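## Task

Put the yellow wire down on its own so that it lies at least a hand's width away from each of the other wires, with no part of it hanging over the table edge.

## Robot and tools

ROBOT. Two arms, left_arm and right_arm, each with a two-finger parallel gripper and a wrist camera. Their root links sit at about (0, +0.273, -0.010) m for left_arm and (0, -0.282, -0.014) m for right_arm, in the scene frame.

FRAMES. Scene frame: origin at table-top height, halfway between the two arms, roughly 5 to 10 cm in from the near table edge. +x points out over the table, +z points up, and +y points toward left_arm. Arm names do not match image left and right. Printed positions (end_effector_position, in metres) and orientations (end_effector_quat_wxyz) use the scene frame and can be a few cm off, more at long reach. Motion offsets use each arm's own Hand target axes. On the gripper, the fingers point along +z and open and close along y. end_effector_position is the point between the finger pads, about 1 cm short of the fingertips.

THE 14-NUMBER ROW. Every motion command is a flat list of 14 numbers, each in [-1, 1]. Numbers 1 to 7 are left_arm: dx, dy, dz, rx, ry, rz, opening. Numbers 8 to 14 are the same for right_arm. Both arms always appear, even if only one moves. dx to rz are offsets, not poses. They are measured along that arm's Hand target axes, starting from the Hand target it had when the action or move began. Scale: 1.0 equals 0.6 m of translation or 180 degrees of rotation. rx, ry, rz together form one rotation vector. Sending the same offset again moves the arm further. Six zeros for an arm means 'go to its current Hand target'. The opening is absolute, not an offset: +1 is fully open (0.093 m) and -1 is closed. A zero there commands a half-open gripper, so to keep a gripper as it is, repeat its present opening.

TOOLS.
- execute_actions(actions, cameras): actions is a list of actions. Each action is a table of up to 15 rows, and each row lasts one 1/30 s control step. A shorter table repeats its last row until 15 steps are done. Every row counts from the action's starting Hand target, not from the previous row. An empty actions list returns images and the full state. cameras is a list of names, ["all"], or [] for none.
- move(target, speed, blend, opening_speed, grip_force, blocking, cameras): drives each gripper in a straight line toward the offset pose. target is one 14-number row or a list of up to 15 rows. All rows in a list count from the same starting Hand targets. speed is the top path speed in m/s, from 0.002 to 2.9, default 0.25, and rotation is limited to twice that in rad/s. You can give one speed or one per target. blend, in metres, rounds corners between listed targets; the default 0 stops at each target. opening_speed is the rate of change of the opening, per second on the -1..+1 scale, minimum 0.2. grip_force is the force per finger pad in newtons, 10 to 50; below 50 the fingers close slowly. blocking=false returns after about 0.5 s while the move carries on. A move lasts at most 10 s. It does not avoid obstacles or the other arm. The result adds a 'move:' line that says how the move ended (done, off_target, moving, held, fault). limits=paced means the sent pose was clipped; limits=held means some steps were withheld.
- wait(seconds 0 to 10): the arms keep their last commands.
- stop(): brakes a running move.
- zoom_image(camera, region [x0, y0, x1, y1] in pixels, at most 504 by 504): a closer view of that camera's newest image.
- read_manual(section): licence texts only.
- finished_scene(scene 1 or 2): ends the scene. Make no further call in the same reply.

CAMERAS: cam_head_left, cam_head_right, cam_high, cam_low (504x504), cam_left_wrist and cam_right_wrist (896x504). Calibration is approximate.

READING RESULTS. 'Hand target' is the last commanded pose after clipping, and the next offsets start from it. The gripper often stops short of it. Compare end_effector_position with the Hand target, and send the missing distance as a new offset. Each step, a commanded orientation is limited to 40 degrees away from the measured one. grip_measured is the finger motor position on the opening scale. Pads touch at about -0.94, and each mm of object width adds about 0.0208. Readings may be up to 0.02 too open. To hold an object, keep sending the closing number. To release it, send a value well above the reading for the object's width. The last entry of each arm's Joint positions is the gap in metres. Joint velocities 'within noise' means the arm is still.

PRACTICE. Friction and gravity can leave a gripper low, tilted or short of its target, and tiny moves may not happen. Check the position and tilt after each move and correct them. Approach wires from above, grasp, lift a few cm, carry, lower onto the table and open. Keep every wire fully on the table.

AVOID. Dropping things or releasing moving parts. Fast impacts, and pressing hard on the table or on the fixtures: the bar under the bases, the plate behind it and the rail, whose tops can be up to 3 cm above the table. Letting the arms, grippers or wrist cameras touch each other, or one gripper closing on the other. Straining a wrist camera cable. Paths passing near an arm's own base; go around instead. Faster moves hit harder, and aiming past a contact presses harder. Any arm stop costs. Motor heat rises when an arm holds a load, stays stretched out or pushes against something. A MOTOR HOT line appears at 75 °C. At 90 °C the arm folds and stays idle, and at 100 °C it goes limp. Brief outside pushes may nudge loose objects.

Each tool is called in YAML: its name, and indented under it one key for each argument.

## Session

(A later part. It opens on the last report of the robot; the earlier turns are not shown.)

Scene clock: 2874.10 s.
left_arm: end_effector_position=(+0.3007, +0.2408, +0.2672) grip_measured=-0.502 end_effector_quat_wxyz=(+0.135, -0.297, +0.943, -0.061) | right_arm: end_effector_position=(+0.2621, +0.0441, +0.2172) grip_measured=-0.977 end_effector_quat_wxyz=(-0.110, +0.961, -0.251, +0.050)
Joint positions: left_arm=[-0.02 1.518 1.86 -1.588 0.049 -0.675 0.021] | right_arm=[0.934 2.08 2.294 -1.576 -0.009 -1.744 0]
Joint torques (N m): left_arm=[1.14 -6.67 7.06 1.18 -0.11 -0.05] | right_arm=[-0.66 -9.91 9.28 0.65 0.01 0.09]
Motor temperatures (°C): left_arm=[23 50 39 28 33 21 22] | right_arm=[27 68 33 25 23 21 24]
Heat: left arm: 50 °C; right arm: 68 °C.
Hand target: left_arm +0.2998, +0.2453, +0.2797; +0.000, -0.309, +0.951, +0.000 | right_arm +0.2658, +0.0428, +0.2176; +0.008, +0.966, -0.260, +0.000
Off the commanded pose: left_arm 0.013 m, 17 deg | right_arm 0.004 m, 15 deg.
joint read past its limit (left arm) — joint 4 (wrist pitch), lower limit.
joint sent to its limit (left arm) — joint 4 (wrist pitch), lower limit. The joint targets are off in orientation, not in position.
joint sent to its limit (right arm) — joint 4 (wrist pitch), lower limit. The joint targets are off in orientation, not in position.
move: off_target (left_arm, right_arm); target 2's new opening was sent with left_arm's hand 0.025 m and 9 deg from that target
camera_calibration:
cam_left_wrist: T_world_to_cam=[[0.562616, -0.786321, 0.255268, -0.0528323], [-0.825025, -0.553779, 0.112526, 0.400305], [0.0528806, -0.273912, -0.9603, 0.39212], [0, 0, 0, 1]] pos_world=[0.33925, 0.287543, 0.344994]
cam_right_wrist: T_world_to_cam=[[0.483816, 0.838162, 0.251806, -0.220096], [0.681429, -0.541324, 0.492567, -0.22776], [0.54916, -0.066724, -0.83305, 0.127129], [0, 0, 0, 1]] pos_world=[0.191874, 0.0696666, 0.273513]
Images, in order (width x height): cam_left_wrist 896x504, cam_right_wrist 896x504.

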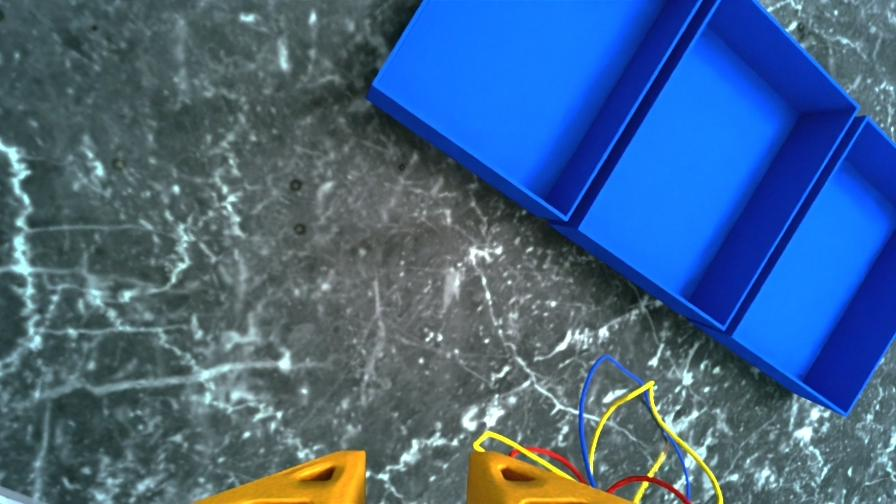

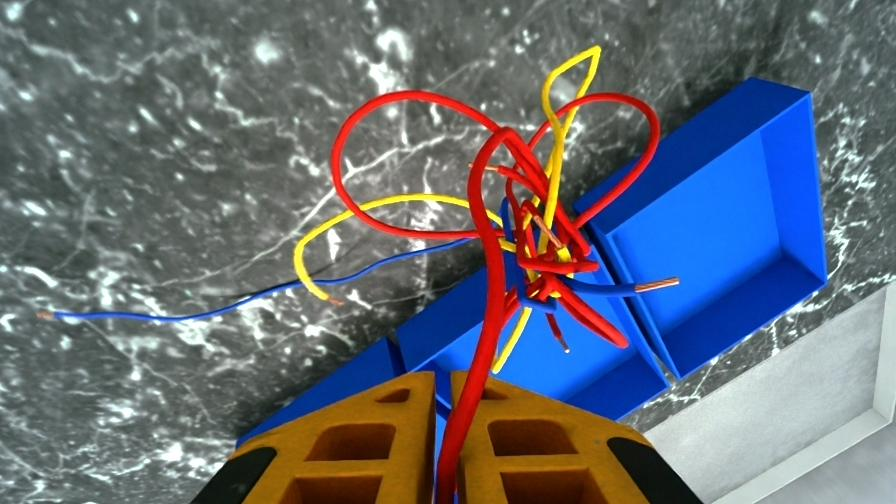

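zoom_image:
  camera: "cam_right_wrist"
  region: [450, 30, 690, 270]

zoom_image:
  camera: "cam_right_wrist"
  region: [480, 180, 640, 380]

Scaled by 2.100.

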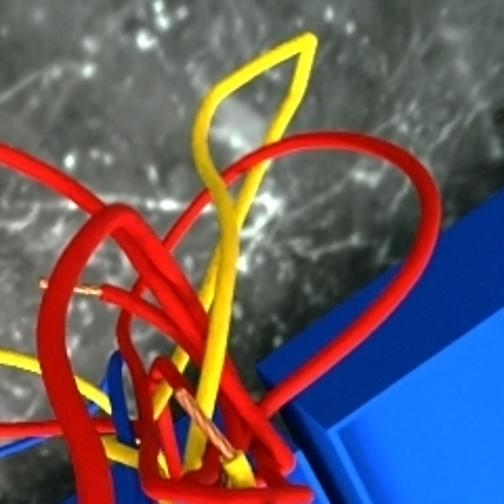

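Scaled by 2.520.

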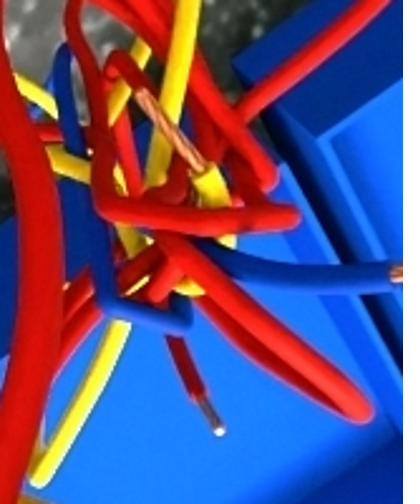

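zoom_image:
  camera: "cam_right_wrist"
  region: [495, 210, 605, 320]

Scaled by 4.582.

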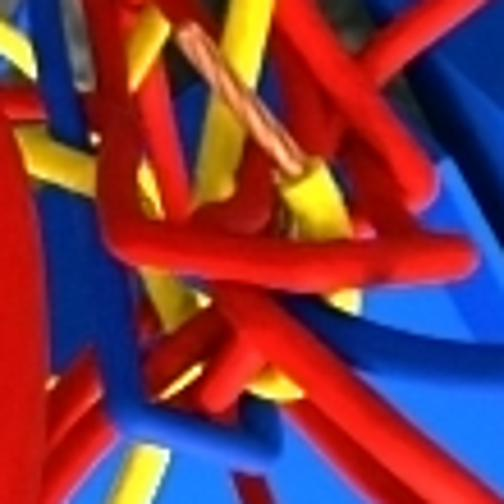

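move:
  target: [0.1208,-0.0365,0.2362,0.2766,-0.2489,0.4789,-0.65,0,0,0,0,0,0,-1.0]
  speed: 0.3
  cameras: ["cam_left_wrist","cam_right_wrist"]

zoom_image:
  camera: "cam_left_wrist"
  region: [320, 240, 640, 504]

zoom_image:
  camera: "cam_right_wrist"
  region: [450, 30, 690, 270]

Scene clock: 3052.13 s.
left_arm: end_effector_position=(+0.2546, +0.1844, +0.1399) grip_measured=-0.648 end_effector_quat_wxyz=(+0.433, +0.432, +0.752, -0.246) | right_arm: end_effector_position=(+0.2621, +0.0441, +0.2172) grip_measured=-0.977 end_effector_quat_wxyz=(-0.110, +0.961, -0.251, +0.050)
Joint positions: left_arm=[0.278 1.082 0.67 -0.663 1.011 1.015 0.014] | right_arm=[0.934 2.08 2.294 -1.576 -0.009 -1.744 0]
Joint torques (N m): left_arm=[1.06 -1.57 6.32 1.2 0.69 0.28] | right_arm=[-0.68 -9.92 9.26 0.65 0.01 0.1]
Motor temperatures (°C): left_arm=[23 51 39 30 24 21 22] | right_arm=[25 57 36 26 22 21 24]
Heat: left arm: 51 °C; right arm: 57 °C.
Hand target: left_arm +0.2540, +0.1849, +0.1381; +0.433, +0.433, +0.750, -0.250 | right_arm +0.2658, +0.0428, +0.2176; +0.008, +0.966, -0.260, +0.000
Off the commanded pose: left_arm 0.002 m, 1 deg | right_arm 0.004 m, 15 deg.
joint sent to its limit (right arm) — joint 4 (wrist pitch), lower limit. The joint targets are off in orientation, not in position.
move: off_target (right_arm)
camera_calibration:
cam_left_wrist: T_world_to_cam=[[-0.872808, -0.484373, 0.0599078, 0.298391], [-0.402141, 0.644157, -0.650649, 0.123538], [0.276567, -0.591983, -0.757012, 0.230049], [0, 0, 0, 1]] pos_world=[0.246493, 0.20114, 0.236654]
cam_right_wrist: T_world_to_cam=[[0.483816, 0.838162, 0.251806, -0.220096], [0.681429, -0.541324, 0.492567, -0.22776], [0.54916, -0.066724, -0.83305, 0.127129], [0, 0, 0, 1]] pos_world=[0.191874, 0.0696666, 0.273513]
Images, in order (width x height): cam_left_wrist 896x504, cam_right_wrist 896x504.

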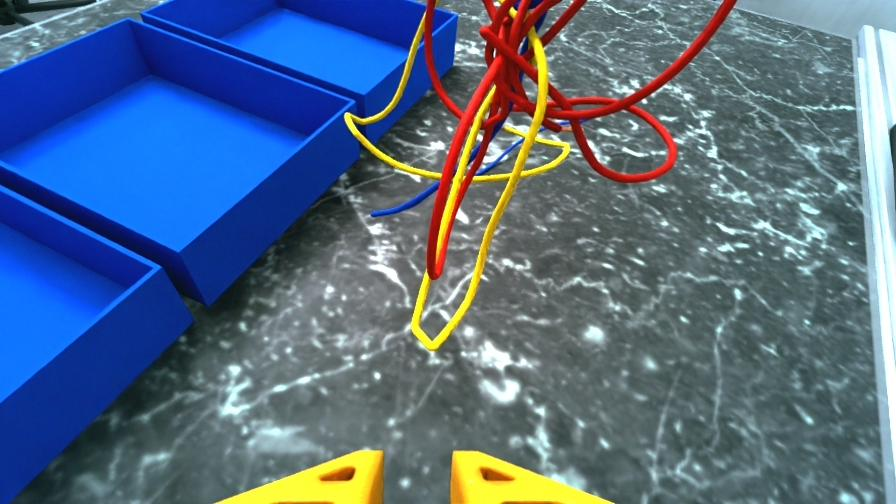

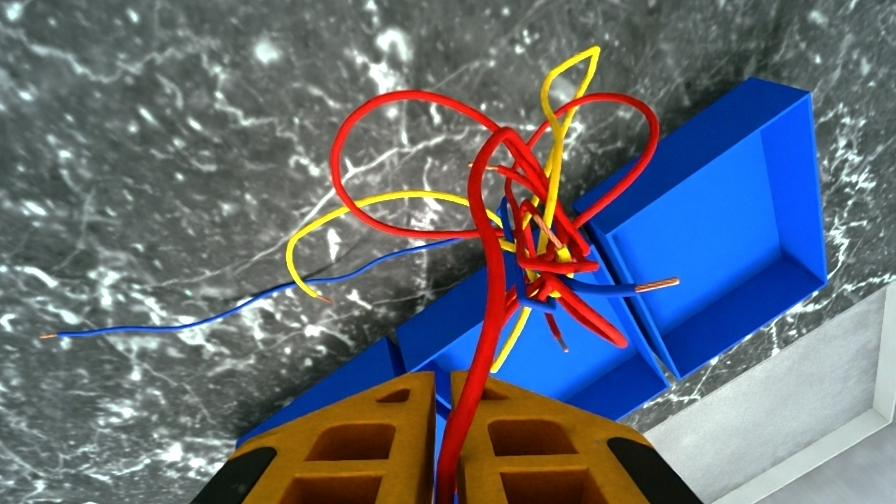

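Scaled by 1.575.

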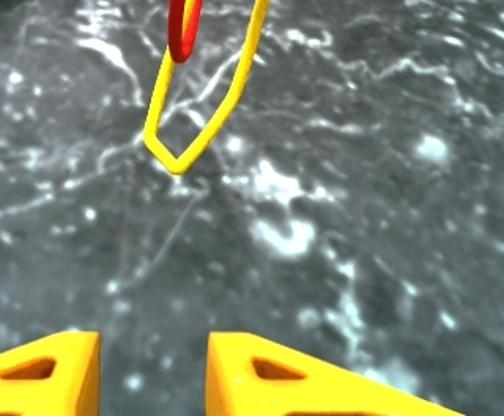

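Scaled by 2.100.

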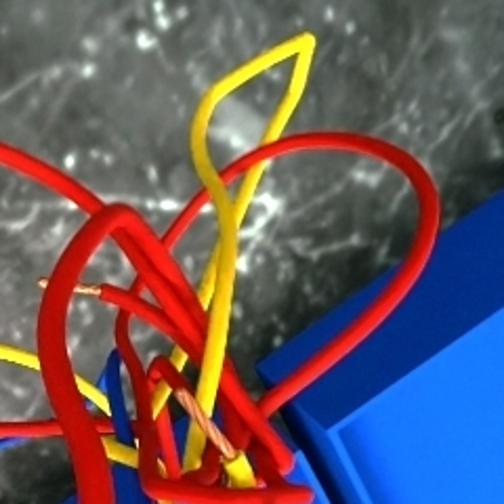

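zoom_image:
  camera: "cam_left_wrist"
  region: [400, 0, 600, 360]

Scaled by 1.400.

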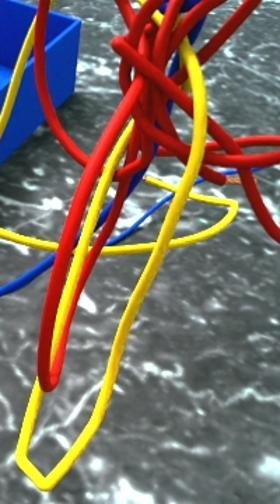

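move:
  target: [-0.0708,-0.0338,0.0293,0,-0.1389,0,-0.7,0,0,0,0,0,0,-1.0]
  speed: 0.15
  cameras: ["cam_left_wrist"]

zoom_image:
  camera: "cam_left_wrist"
  region: [340, 250, 640, 504]

Scene clock: 3118.27 s.
left_arm: end_effector_position=(+0.2545, +0.1433, +0.1720) grip_measured=-0.698 end_effector_quat_wxyz=(+0.589, +0.377, +0.631, -0.335) | right_arm: end_effector_position=(+0.2621, +0.0441, +0.2172) grip_measured=-0.977 end_effector_quat_wxyz=(-0.110, +0.961, -0.251, +0.050)
Joint positions: left_arm=[0.165 0.997 0.228 0.661 1.187 0.129 0.012] | right_arm=[0.934 2.08 2.294 -1.576 -0.009 -1.744 0]
Joint torques (N m): left_arm=[-0.09 -0.92 5.16 2.05 -0.04 -0.08] | right_arm=[-0.68 -9.91 9.28 0.65 0.01 0.09]
Motor temperatures (°C): left_arm=[23 44 38 30 24 21 22] | right_arm=[25 55 36 26 22 21 24]
Heat: left arm: 44 °C; right arm: 55 °C.
Hand target: left_arm +0.2547, +0.1433, +0.1661; +0.585, +0.369, +0.639, -0.338 | right_arm +0.2658, +0.0428, +0.2176; +0.008, +0.966, -0.260, +0.000
Off the commanded pose: left_arm 0.006 m, 1 deg | right_arm 0.004 m, 15 deg.
joint sent to its limit (right arm) — joint 4 (wrist pitch), lower limit. The joint targets are off in orientation, not in position.
move: off_target (right_arm)
camera_calibration:
cam_left_wrist: T_world_to_cam=[[-0.894078, -0.447061, 0.0275866, 0.282058], [-0.203069, 0.349681, -0.914596, 0.207757], [0.399234, -0.823322, -0.403427, 0.171206], [0, 0, 0, 1]] pos_world=[0.22602, 0.194406, 0.251302]
Images, in order (width x height): cam_left_wrist 896x504.

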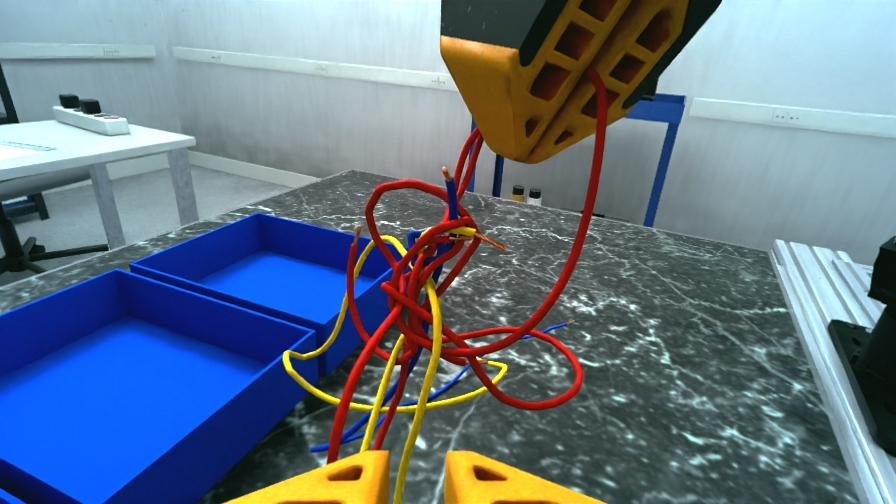

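Scaled by 1.680.

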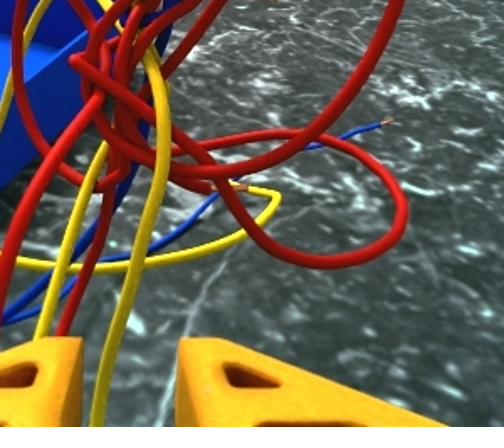

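zoom_image:
  camera: "cam_left_wrist"
  region: [330, 160, 530, 360]

Scaled by 2.520.

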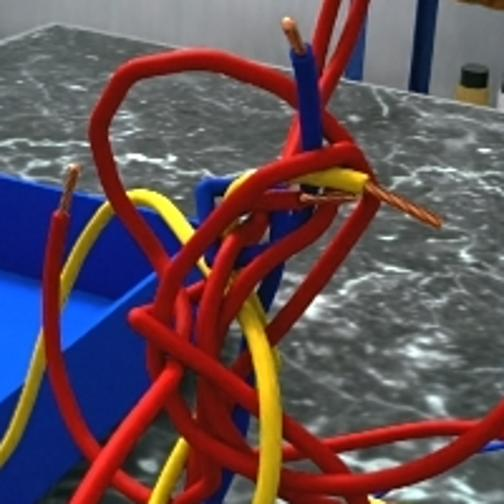

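zoom_image:
  camera: "cam_left_wrist"
  region: [375, 210, 475, 310]

Scaled by 5.040.

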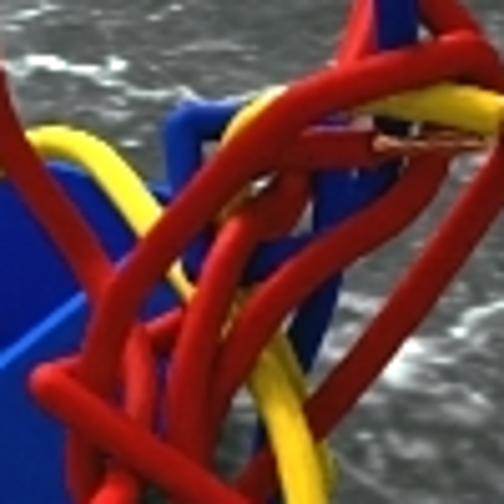

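move:
  target:
    - [0,0,-0.0667,0,0,0,-0.69,0,0,0,0,0,0,-1.0]
    - [0.0763,0.036,-0.0295,0,0,0,-0.69,0,0,0,0,0,0,-1.0]
  speed: 0.15
  blend: [0.015,0]
  cameras: ["cam_left_wrist"]

zoom_image:
  camera: "cam_left_wrist"
  region: [300, 250, 600, 504]

Scene clock: 3196.47 s.
left_arm: end_effector_position=(+0.2635, +0.1735, +0.1269) grip_measured=-0.692 end_effector_quat_wxyz=(+0.589, +0.377, +0.632, -0.333) | right_arm: end_effector_position=(+0.2621, +0.0441, +0.2172) grip_measured=-0.977 end_effector_quat_wxyz=(-0.110, +0.961, -0.251, +0.050)
Joint positions: left_arm=[0.312 1.346 0.17 0.997 1.33 0.204 0.012] | right_arm=[0.934 2.08 2.294 -1.576 -0.009 -1.744 0]
Joint torques (N m): left_arm=[-0.08 -1.87 3.78 1.92 0.04 -0.08] | right_arm=[-0.66 -9.91 9.28 0.65 0.01 0.09]
Heat: left arm: 41 °C; right arm: 54 °C.
Hand target: left_arm +0.2626, +0.1728, +0.1220; +0.585, +0.369, +0.638, -0.338 | right_arm +0.2658, +0.0428, +0.2176; +0.008, +0.966, -0.260, +0.000
Off the commanded pose: left_arm 0.005 m, 1 deg | right_arm 0.004 m, 15 deg.
joint sent to its limit (right arm) — joint 4 (wrist pitch), lower limit. The joint targets are off in orientation, not in position.
move: off_target (right_arm)
camera_calibration:
cam_left_wrist: T_world_to_cam=[[-0.893073, -0.449195, 0.0254081, 0.305225], [-0.202944, 0.351797, -0.913812, 0.157356], [0.401541, -0.821257, -0.405342, 0.173586], [0, 0, 0, 1]] pos_world=[0.234821, 0.224306, 0.206401]
Images, in order (width x height): cam_left_wrist 896x504.

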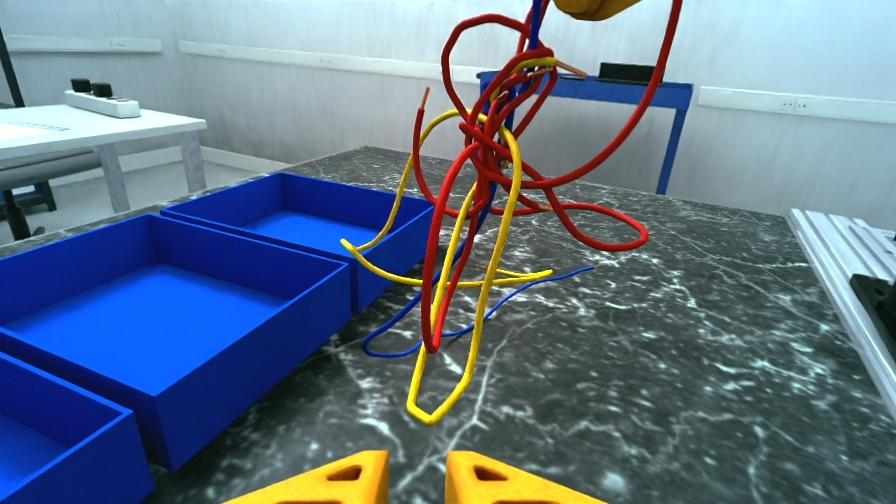

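Scaled by 1.680.

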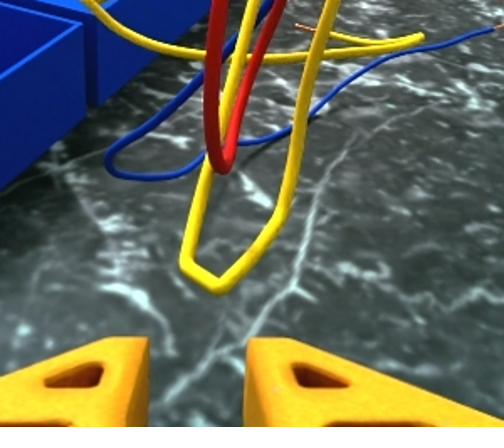

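move:
  target: [0,0,0.07,0,0,0,-0.69,0,0,0,0,0,0,-1.0]
  speed: 0.1
  cameras: ["cam_left_wrist"]

zoom_image:
  camera: "cam_left_wrist"
  region: [320, 330, 520, 504]

Scene clock: 3216.40 s.
left_arm: end_effector_position=(+0.2779, +0.1366, +0.1163) grip_measured=-0.692 end_effector_quat_wxyz=(+0.581, +0.372, +0.639, -0.341) | right_arm: end_effector_position=(+0.2623, +0.0435, +0.2171) grip_measured=-0.977 end_effector_quat_wxyz=(-0.109, +0.961, -0.251, +0.051)
Joint positions: left_arm=[0.103 1.481 0.176 1.186 1.125 0.112 0.012] | right_arm=[0.934 2.08 2.294 -1.577 -0.006 -1.744 0]
Joint torques (N m): left_arm=[-0.08 -2.45 5.46 2.13 -0.02 -0.07] | right_arm=[-0.66 -9.92 9.28 0.66 -0.01 0.09]
Motor temperatures (°C): left_arm=[23 41 35 35 23 21 21] | right_arm=[25 54 36 26 22 21 24]
Heat: left arm: 41 °C; right arm: 54 °C.
Hand target: left_arm +0.2835, +0.1365, +0.1184; +0.585, +0.369, +0.638, -0.338 | right_arm +0.2658, +0.0428, +0.2176; +0.008, +0.966, -0.260, +0.000
Off the commanded pose: left_arm 0.006 m, 1 deg | right_arm 0.004 m, 15 deg.
joint sent to its limit (right arm) — joint 4 (wrist pitch), lower limit. The joint targets are off in orientation, not in position.
move: off_target (right_arm)
camera_calibration:
cam_left_wrist: T_world_to_cam=[[-0.892428, -0.448166, 0.0521478, 0.298325], [-0.227461, 0.347073, -0.909836, 0.170499], [0.389659, -0.823825, -0.411678, 0.13751], [0, 0, 0, 1]] pos_world=[0.251433, 0.187808, 0.19618]
Images, in order (width x height): cam_left_wrist 896x504.

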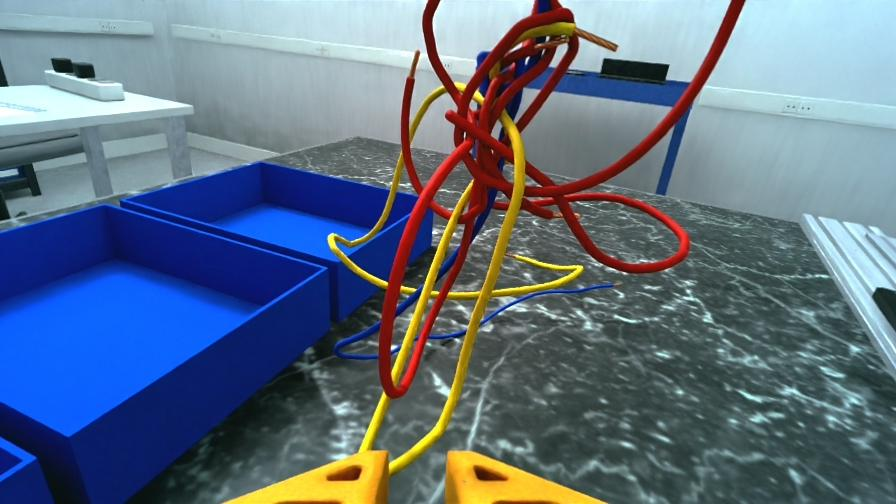

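Scaled by 2.520.

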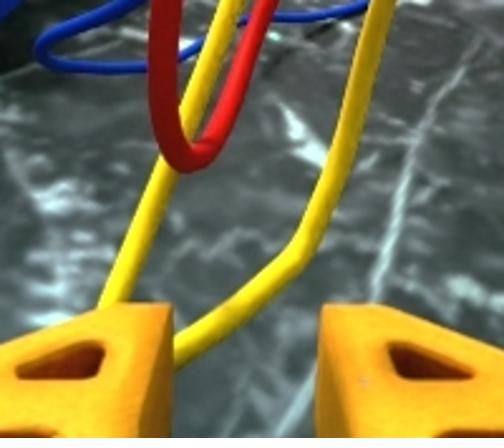

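move:
  target: [-0.0083,0.0183,0.0,0,0,0,-0.69,0,0,0,0,0,0,-1.0]
  speed: 0.1
  cameras: ["cam_left_wrist"]

zoom_image:
  camera: "cam_left_wrist"
  region: [320, 330, 520, 504]

Scene clock: 3250.83 s.
left_arm: end_effector_position=(+0.2898, +0.1400, +0.1250) grip_measured=-0.692 end_effector_quat_wxyz=(+0.591, +0.374, +0.633, -0.332) | right_arm: end_effector_position=(+0.2622, +0.0433, +0.2171) grip_measured=-0.977 end_effector_quat_wxyz=(-0.108, +0.961, -0.251, +0.051)
Joint positions: left_arm=[0.114 1.487 0.22 1.175 1.125 0.111 0.012] | right_arm=[0.934 2.08 2.294 -1.578 -0.005 -1.744 0]
Joint torques (N m): left_arm=[1.07 -2.62 5.7 1.78 0.17 -0.03] | right_arm=[-0.66 -9.91 9.26 0.67 -0.02 0.09]
Heat: left arm: 41 °C; right arm: 53 °C.
Hand target: left_arm +0.2932, +0.1417, +0.1233; +0.585, +0.368, +0.639, -0.338 | right_arm +0.2658, +0.0428, +0.2176; +0.008, +0.966, -0.260, +0.000
Off the commanded pose: left_arm 0.004 m, 1 deg | right_arm 0.004 m, 15 deg.
joint sent to its limit (right arm) — joint 4 (wrist pitch), lower limit. The joint targets are off in orientation, not in position.
move: off_target (right_arm)
camera_calibration:
cam_left_wrist: T_world_to_cam=[[-0.889078, -0.456952, 0.0270932, 0.313377], [-0.20622, 0.34699, -0.914916, 0.174456], [0.408672, -0.819019, -0.402734, 0.13205], [0, 0, 0, 1]] pos_world=[0.260628, 0.190816, 0.204303]
Images, in order (width x height): cam_left_wrist 896x504.

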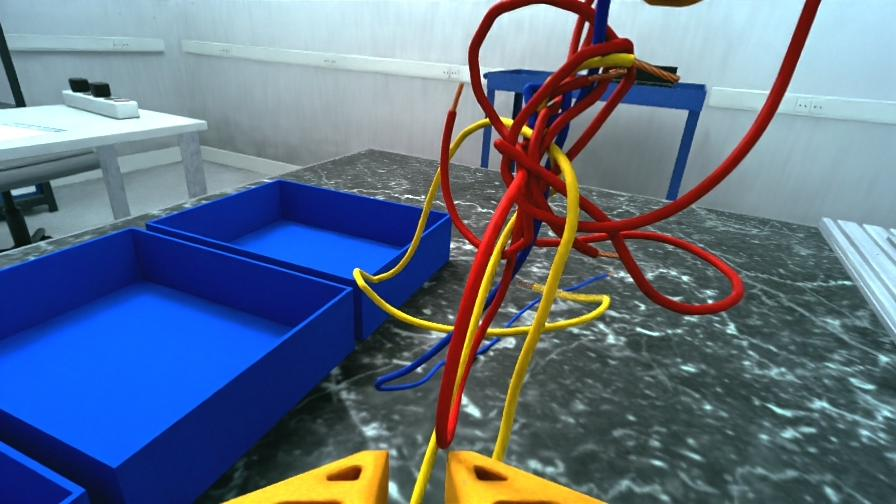

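Scaled by 2.520.

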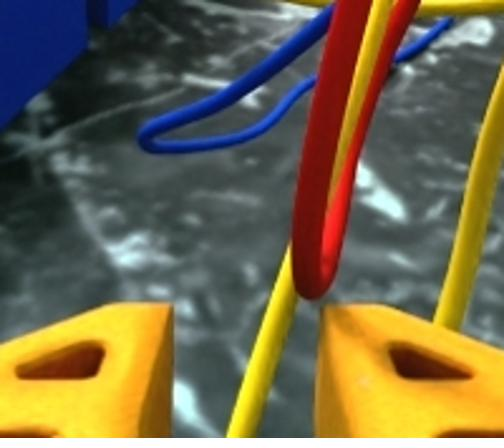

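move:
  target: [0.0367,0.005,0.04,0,0,0,-0.69,0,0,0,0,0,0,-1.0]
  speed: 0.1
  cameras: ["cam_left_wrist"]

zoom_image:
  camera: "cam_left_wrist"
  region: [320, 330, 520, 504]

Scene clock: 3278.63 s.
left_arm: end_effector_position=(+0.3015, +0.1243, +0.0987) grip_measured=-0.692 end_effector_quat_wxyz=(+0.582, +0.373, +0.638, -0.340) | right_arm: end_effector_position=(+0.2622, +0.0433, +0.2171) grip_measured=-0.977 end_effector_quat_wxyz=(-0.108, +0.961, -0.251, +0.051)
Joint positions: left_arm=[0.037 1.706 0.245 1.357 1.06 0.098 0.012] | right_arm=[0.934 2.08 2.294 -1.578 -0.005 -1.744 0]
Joint torques (N m): left_arm=[-0.05 -3.37 4.66 2.17 -0.06 -0.06] | right_arm=[-0.65 -9.91 9.26 0.67 -0.02 0.09]
Heat: left arm: 41 °C; right arm: 53 °C.
Hand target: left_arm +0.3069, +0.1242, +0.0992; +0.585, +0.368, +0.639, -0.338 | right_arm +0.2658, +0.0428, +0.2176; +0.008, +0.966, -0.260, +0.000
Off the commanded pose: left_arm 0.005 m, 1 deg | right_arm 0.004 m, 15 deg.
joint sent to its limit (right arm) — joint 4 (wrist pitch), lower limit. The joint targets are off in orientation, not in position.
move: off_target (right_arm)
camera_calibration:
cam_left_wrist: T_world_to_cam=[[-0.892998, -0.447353, 0.0492974, 0.315129], [-0.22473, 0.348317, -0.91004, 0.163238], [0.389938, -0.823742, -0.411579, 0.110946], [0, 0, 0, 1]] pos_world=[0.274831, 0.175507, 0.178681]
Images, in order (width x height): cam_left_wrist 896x504.

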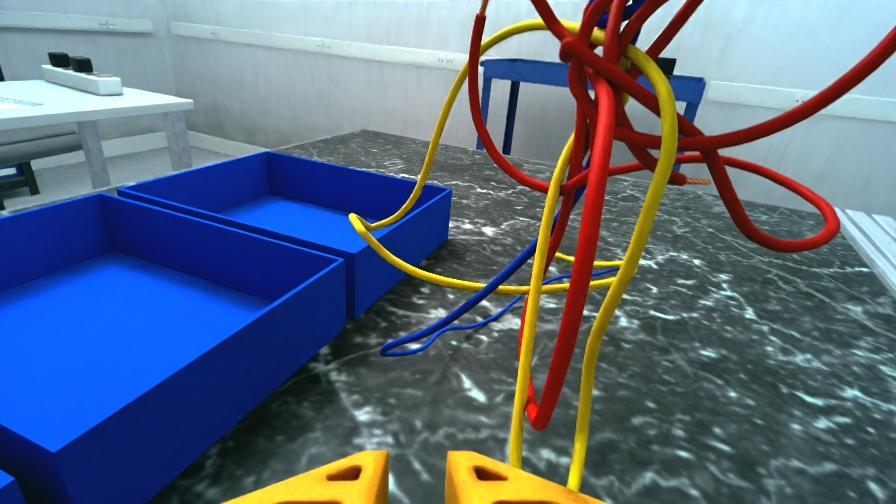

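Scaled by 2.520.

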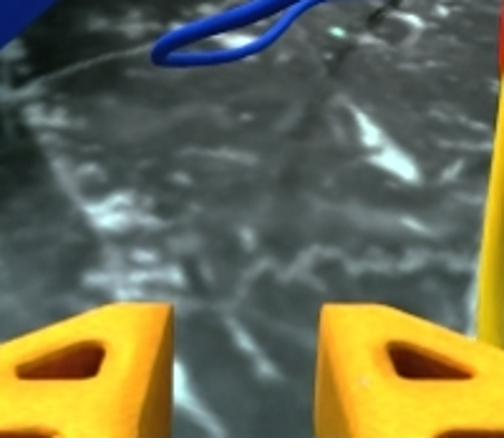

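zoom_image:
  camera: "cam_left_wrist"
  region: [480, 330, 620, 504]

wait:
  seconds: 0.1
  cameras: ["cam_right_wrist"]

zoom_image:
  camera: "cam_right_wrist"
  region: [450, 0, 690, 240]

Scaled by 2.897.

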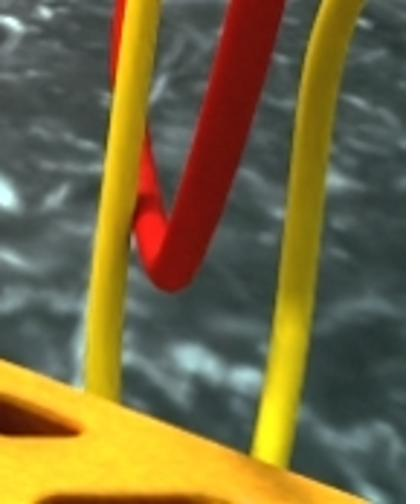

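Scene clock: 3308.53 s.
left_arm: end_effector_position=(+0.3015, +0.1243, +0.0988) grip_measured=-0.692 end_effector_quat_wxyz=(+0.582, +0.373, +0.638, -0.340) | right_arm: end_effector_position=(+0.2622, +0.0433, +0.2171) grip_measured=-0.977 end_effector_quat_wxyz=(-0.108, +0.961, -0.251, +0.051)
Joint positions: left_arm=[0.037 1.706 0.245 1.357 1.06 0.097 0.012] | right_arm=[0.934 2.08 2.294 -1.578 -0.005 -1.744 0]
Joint torques (N m): left_arm=[-0.05 -3.38 4.67 2.19 -0.05 -0.07] | right_arm=[-0.66 -9.91 9.25 0.67 -0.02 0.09]
Heat: left arm: 41 °C; right arm: 53 °C.
Hand target: left_arm +0.3069, +0.1242, +0.0992; +0.585, +0.368, +0.639, -0.338 | right_arm +0.2658, +0.0428, +0.2176; +0.008, +0.966, -0.260, +0.000
Tool commands: left_gripper/opening=-0.69 right_gripper/opening=-1.0
Off the commanded pose: left_arm 0.005 m, 1 deg | right_arm 0.004 m, 15 deg.
wait: 0.10 s; at rest from the start
camera_calibration:
cam_right_wrist: T_world_to_cam=[[0.484097, 0.838704, 0.24945, -0.219102], [0.680348, -0.540052, 0.495449, -0.22861], [0.550251, -0.0701331, -0.832049, 0.126539], [0, 0, 0, 1]] pos_world=[0.191973, 0.0691749, 0.273206]
Images, in order (width x height): cam_right_wrist 896x504.

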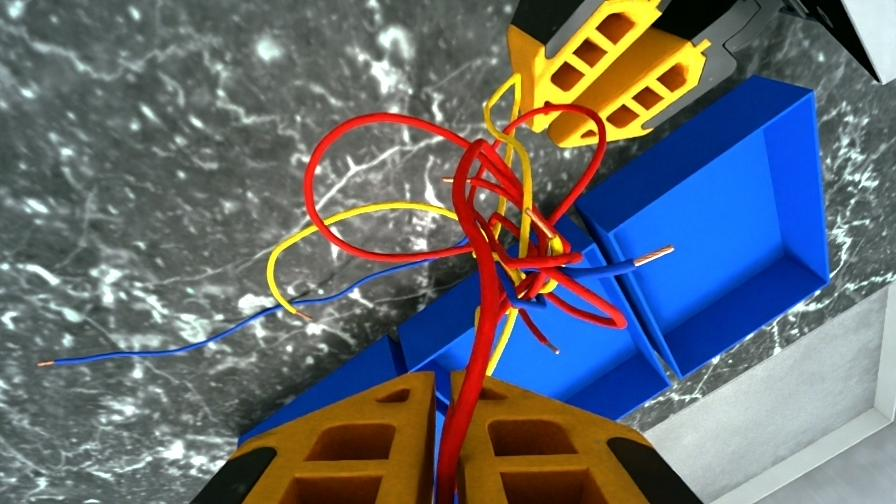

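Scaled by 2.100.

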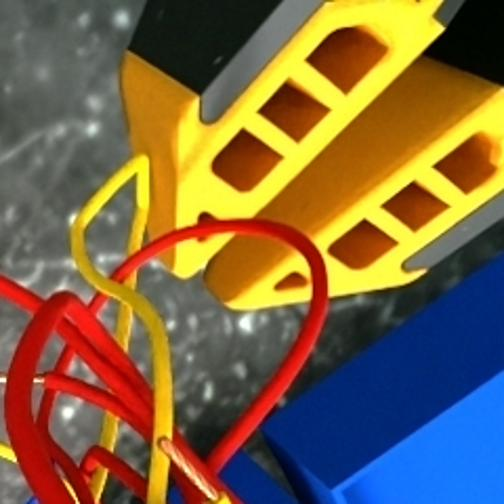

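move:
  target: [-0.005,-0.012,-0.075,0,0,0,-0.69,0,0,0,0,0,0,-1.0]
  speed: 0.12
  cameras: ["cam_left_wrist","cam_right_wrist"]

zoom_image:
  camera: "cam_left_wrist"
  region: [340, 280, 580, 504]

zoom_image:
  camera: "cam_right_wrist"
  region: [450, 0, 690, 240]

Scene clock: 3322.50 s.
left_arm: end_effector_position=(+0.2822, +0.1590, +0.1047) grip_measured=-0.692 end_effector_quat_wxyz=(+0.584, +0.362, +0.642, -0.340) | right_arm: end_effector_position=(+0.2622, +0.0433, +0.2171) grip_measured=-0.977 end_effector_quat_wxyz=(-0.108, +0.961, -0.251, +0.051)
Joint positions: left_arm=[0.208 1.607 0.178 1.3 1.214 0.113 0.012] | right_arm=[0.934 2.08 2.294 -1.578 -0.005 -1.744 0]
Joint torques (N m): left_arm=[0.95 -5.55 2.92 1.73 0.21 0.25] | right_arm=[-0.68 -9.91 9.28 0.67 -0.02 0.09]
Heat: left arm: 41 °C; right arm: 52 °C.
Hand target: left_arm +0.2784, +0.1592, +0.1062; +0.585, +0.368, +0.639, -0.338 | right_arm +0.2658, +0.0428, +0.2176; +0.008, +0.966, -0.260, +0.000
Off the commanded pose: left_arm 0.004 m, 1 deg | right_arm 0.004 m, 15 deg.
joint sent to its limit (right arm) — joint 4 (wrist pitch), lower limit. The joint targets are off in orientation, not in position.
move: off_target (right_arm)
camera_calibration:
cam_left_wrist: T_world_to_cam=[[-0.884297, -0.462708, 0.062609, 0.311639], [-0.238945, 0.333245, -0.91206, 0.158876], [0.401154, -0.821492, -0.405249, 0.145316], [0, 0, 0, 1]] pos_world=[0.25525, 0.210629, 0.184282]
cam_right_wrist: T_world_to_cam=[[0.484097, 0.838704, 0.24945, -0.219102], [0.680348, -0.540052, 0.495449, -0.22861], [0.550251, -0.0701331, -0.832049, 0.126539], [0, 0, 0, 1]] pos_world=[0.191973, 0.0691749, 0.273206]
Images, in order (width x height): cam_left_wrist 896x504, cam_right_wrist 896x504.

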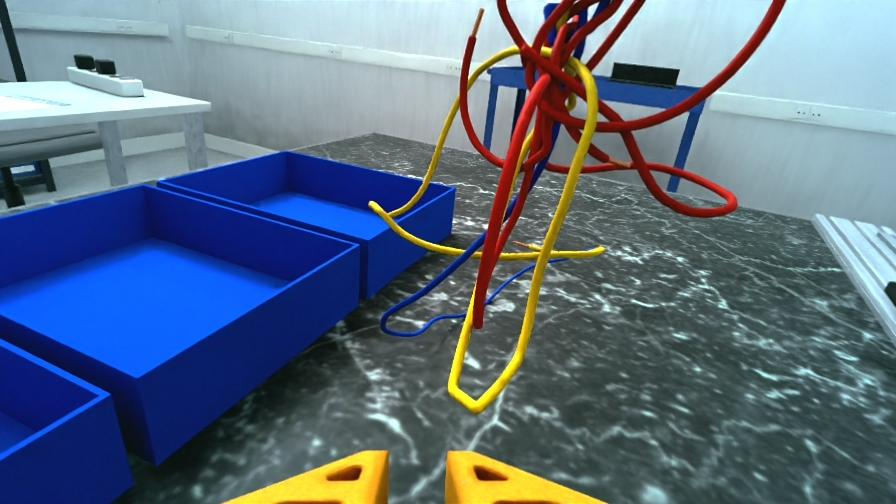

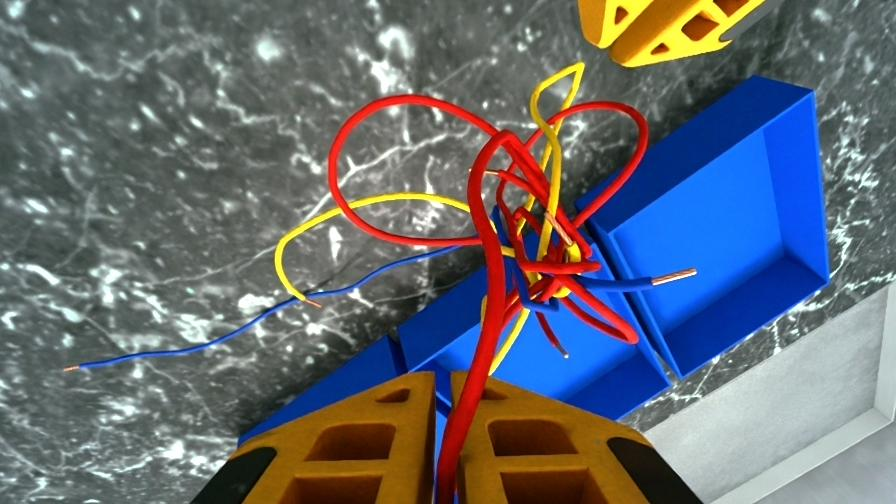

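Scaled by 2.100.

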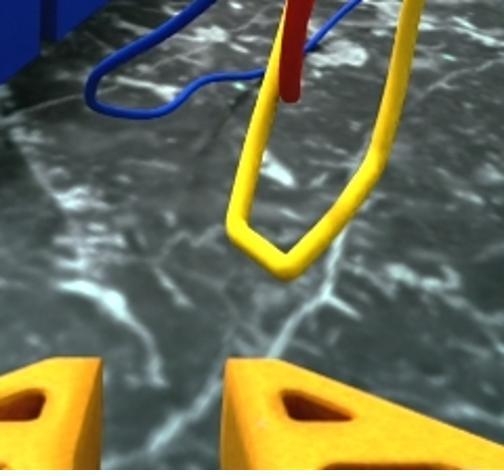

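Scaled by 2.100.

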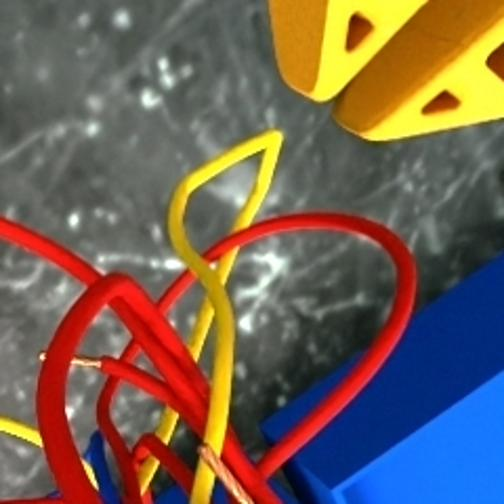

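move:
  target: [-0.025,-0.02,0,0,0,0,-0.69,0,0,0,0,0,0,-1.0]
  speed: 0.12
  cameras: ["cam_left_wrist"]

zoom_image:
  camera: "cam_left_wrist"
  region: [340, 280, 580, 504]

Scene clock: 3362.93 s.
left_arm: end_effector_position=(+0.2697, +0.1525, +0.1212) grip_measured=-0.692 end_effector_quat_wxyz=(+0.584, +0.369, +0.637, -0.343) | right_arm: end_effector_position=(+0.2622, +0.0433, +0.2171) grip_measured=-0.977 end_effector_quat_wxyz=(-0.108, +0.961, -0.251, +0.051)
Joint positions: left_arm=[0.193 1.428 0.156 1.153 1.214 0.113 0.012] | right_arm=[0.934 2.08 2.294 -1.578 -0.005 -1.744 0]
Joint torques (N m): left_arm=[-0.05 -4.59 3.84 1.72 -0.02 0.16] | right_arm=[-0.66 -9.91 9.26 0.67 -0.02 0.09]
Heat: left arm: 43 °C; right arm: 52 °C.
Hand target: left_arm +0.2686, +0.1520, +0.1212; +0.585, +0.369, +0.638, -0.338 | right_arm +0.2658, +0.0428, +0.2176; +0.008, +0.966, -0.260, +0.000
Off the commanded pose: left_arm 0.001 m, 1 deg | right_arm 0.004 m, 15 deg.
joint sent to its limit (right arm) — joint 4 (wrist pitch), lower limit. The joint targets are off in orientation, not in position.
move: off_target (right_arm)
camera_calibration:
cam_left_wrist: T_world_to_cam=[[-0.891927, -0.44893, 0.0541206, 0.297635], [-0.225521, 0.337903, -0.913763, 0.168972], [0.391928, -0.827215, -0.402627, 0.154728], [0, 0, 0, 1]] pos_world=[0.242933, 0.204514, 0.20059]
Images, in order (width x height): cam_left_wrist 896x504.

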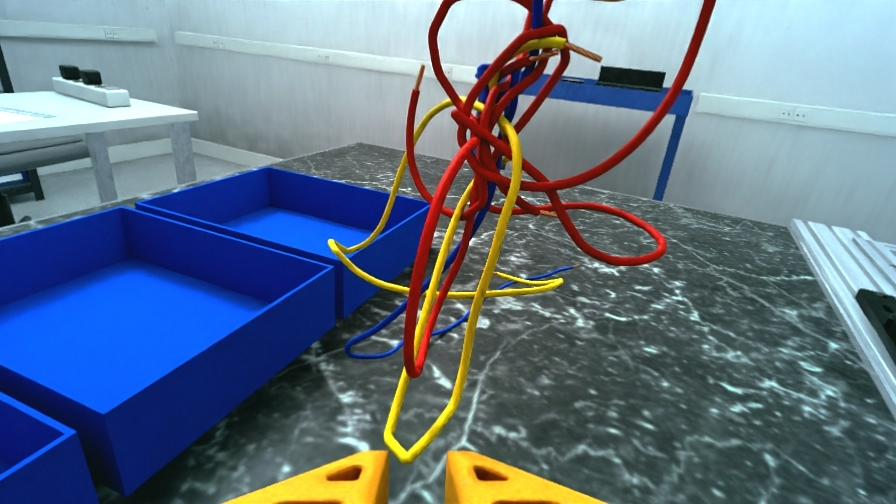

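Scaled by 2.100.

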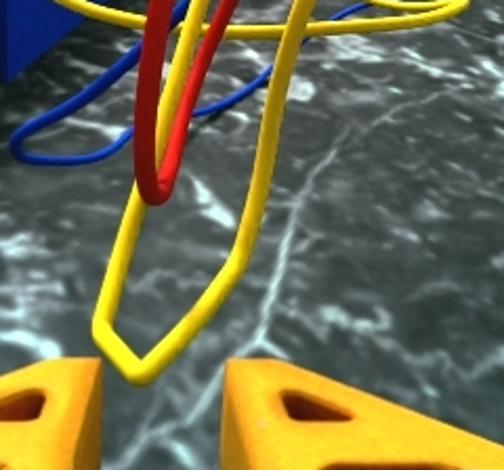

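move:
  target: [-0.0167,0.0125,0.015,0,0,0,-0.69,0,0,0,0,0,0,-1.0]
  speed: 0.1
  cameras: ["cam_left_wrist"]

zoom_image:
  camera: "cam_left_wrist"
  region: [340, 300, 540, 504]

Scene clock: 3415.50 s.
left_arm: end_effector_position=(+0.2753, +0.1471, +0.1238) grip_measured=-0.692 end_effector_quat_wxyz=(+0.579, +0.367, +0.641, -0.346) | right_arm: end_effector_position=(+0.2622, +0.0433, +0.2171) grip_measured=-0.977 end_effector_quat_wxyz=(-0.108, +0.961, -0.251, +0.051)
Joint positions: left_arm=[0.161 1.411 0.185 1.092 1.185 0.113 0.012] | right_arm=[0.934 2.08 2.294 -1.578 -0.005 -1.744 0]
Joint torques (N m): left_arm=[-0.03 -4.7 5.94 1.7 -0.04 0.04] | right_arm=[-0.68 -9.91 9.26 0.67 -0.02 0.09]
Heat: left arm: 42 °C; right arm: 51 °C.
Hand target: left_arm +0.2800, +0.1473, +0.1302; +0.585, +0.368, +0.639, -0.338 | right_arm +0.2658, +0.0428, +0.2176; +0.008, +0.966, -0.260, +0.000
Off the commanded pose: left_arm 0.008 m, 1 deg | right_arm 0.004 m, 15 deg.
joint sent to its limit (right arm) — joint 4 (wrist pitch), lower limit. The joint targets are off in orientation, not in position.
move: off_target (right_arm)
camera_calibration:
cam_left_wrist: T_world_to_cam=[[-0.891745, -0.447518, 0.0672204, 0.298163], [-0.239034, 0.339673, -0.909662, 0.177396], [0.384257, -0.827255, -0.409874, 0.152111], [0, 0, 0, 1]] pos_world=[0.249839, 0.199012, 0.203674]
Images, in order (width x height): cam_left_wrist 896x504.

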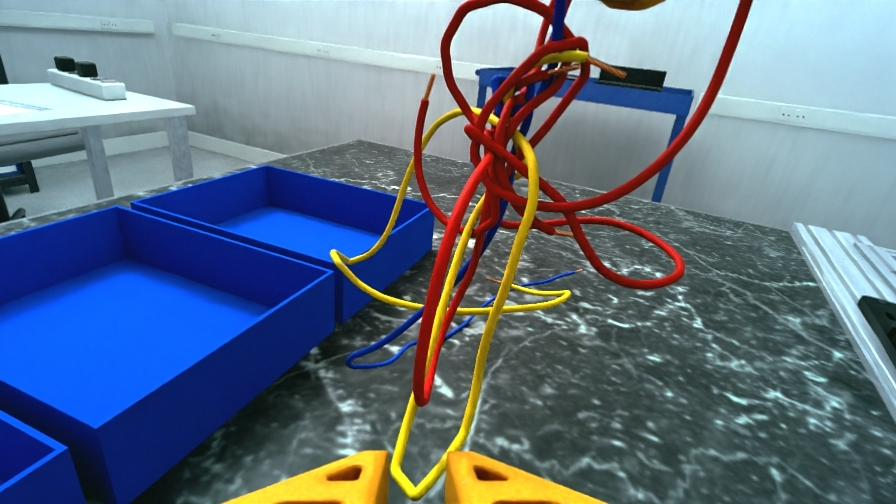

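Scaled by 2.471.

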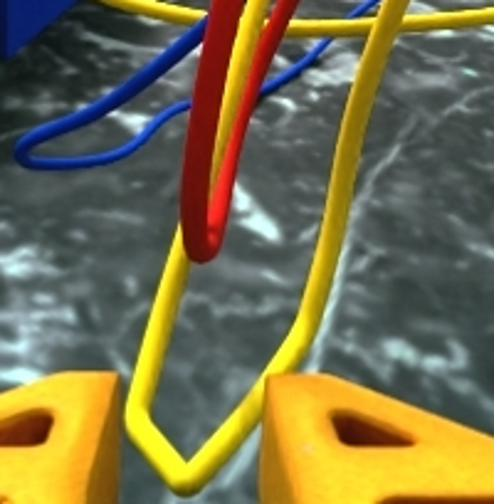

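move:
  target: [-0.02,0.0083,0.0,0,0,0,-0.69,0,0,0,0,0,0,-1.0]
  speed: 0.1
  cameras: ["cam_left_wrist"]

zoom_image:
  camera: "cam_left_wrist"
  region: [340, 300, 540, 504]

Scene clock: 3437.53 s.
left_arm: end_effector_position=(+0.2802, +0.1473, +0.1345) grip_measured=-0.692 end_effector_quat_wxyz=(+0.577, +0.366, +0.642, -0.347) | right_arm: end_effector_position=(+0.2622, +0.0433, +0.2171) grip_measured=-0.977 end_effector_quat_wxyz=(-0.108, +0.961, -0.251, +0.051)
Joint positions: left_arm=[0.161 1.354 0.224 0.991 1.185 0.113 0.012] | right_arm=[0.934 2.08 2.294 -1.578 -0.005 -1.744 0]
Joint torques (N m): left_arm=[0.62 -4.63 6.57 1.77 0.04 0.07] | right_arm=[-0.66 -9.91 9.28 0.66 -0.01 0.09]
Heat: left arm: 42 °C; right arm: 51 °C.
Hand target: left_arm +0.2849, +0.1488, +0.1423; +0.585, +0.369, +0.639, -0.338 | right_arm +0.2658, +0.0428, +0.2176; +0.008, +0.966, -0.260, +0.000
Off the commanded pose: left_arm 0.009 m, 1 deg | right_arm 0.004 m, 15 deg.
joint sent to its limit (right arm) — joint 4 (wrist pitch), lower limit. The joint targets are off in orientation, not in position.
move: off_target (right_arm)
camera_calibration:
cam_left_wrist: T_world_to_cam=[[-0.891326, -0.44763, 0.0718682, 0.301219], [-0.243528, 0.33902, -0.908713, 0.189455], [0.382402, -0.827462, -0.411188, 0.155544], [0, 0, 0, 1]] pos_world=[0.255142, 0.199312, 0.21447]
Images, in order (width x height): cam_left_wrist 896x504.

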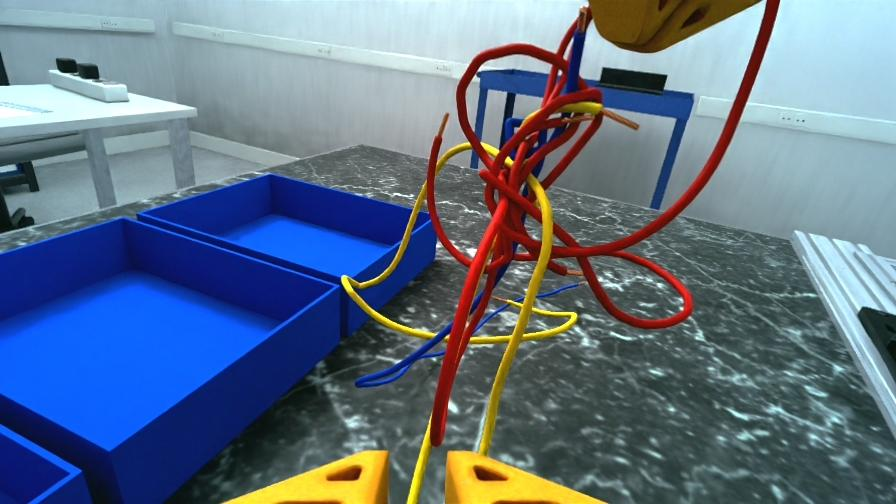

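Scaled by 2.471.

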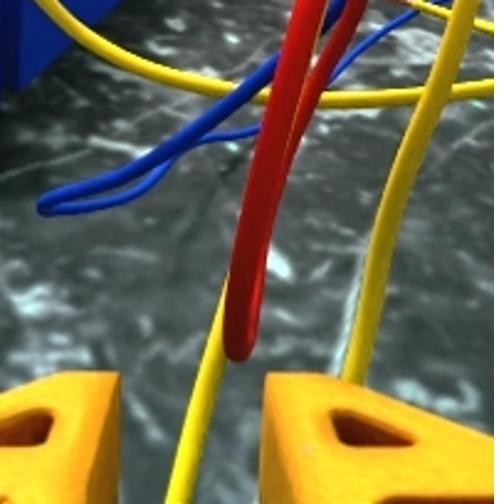

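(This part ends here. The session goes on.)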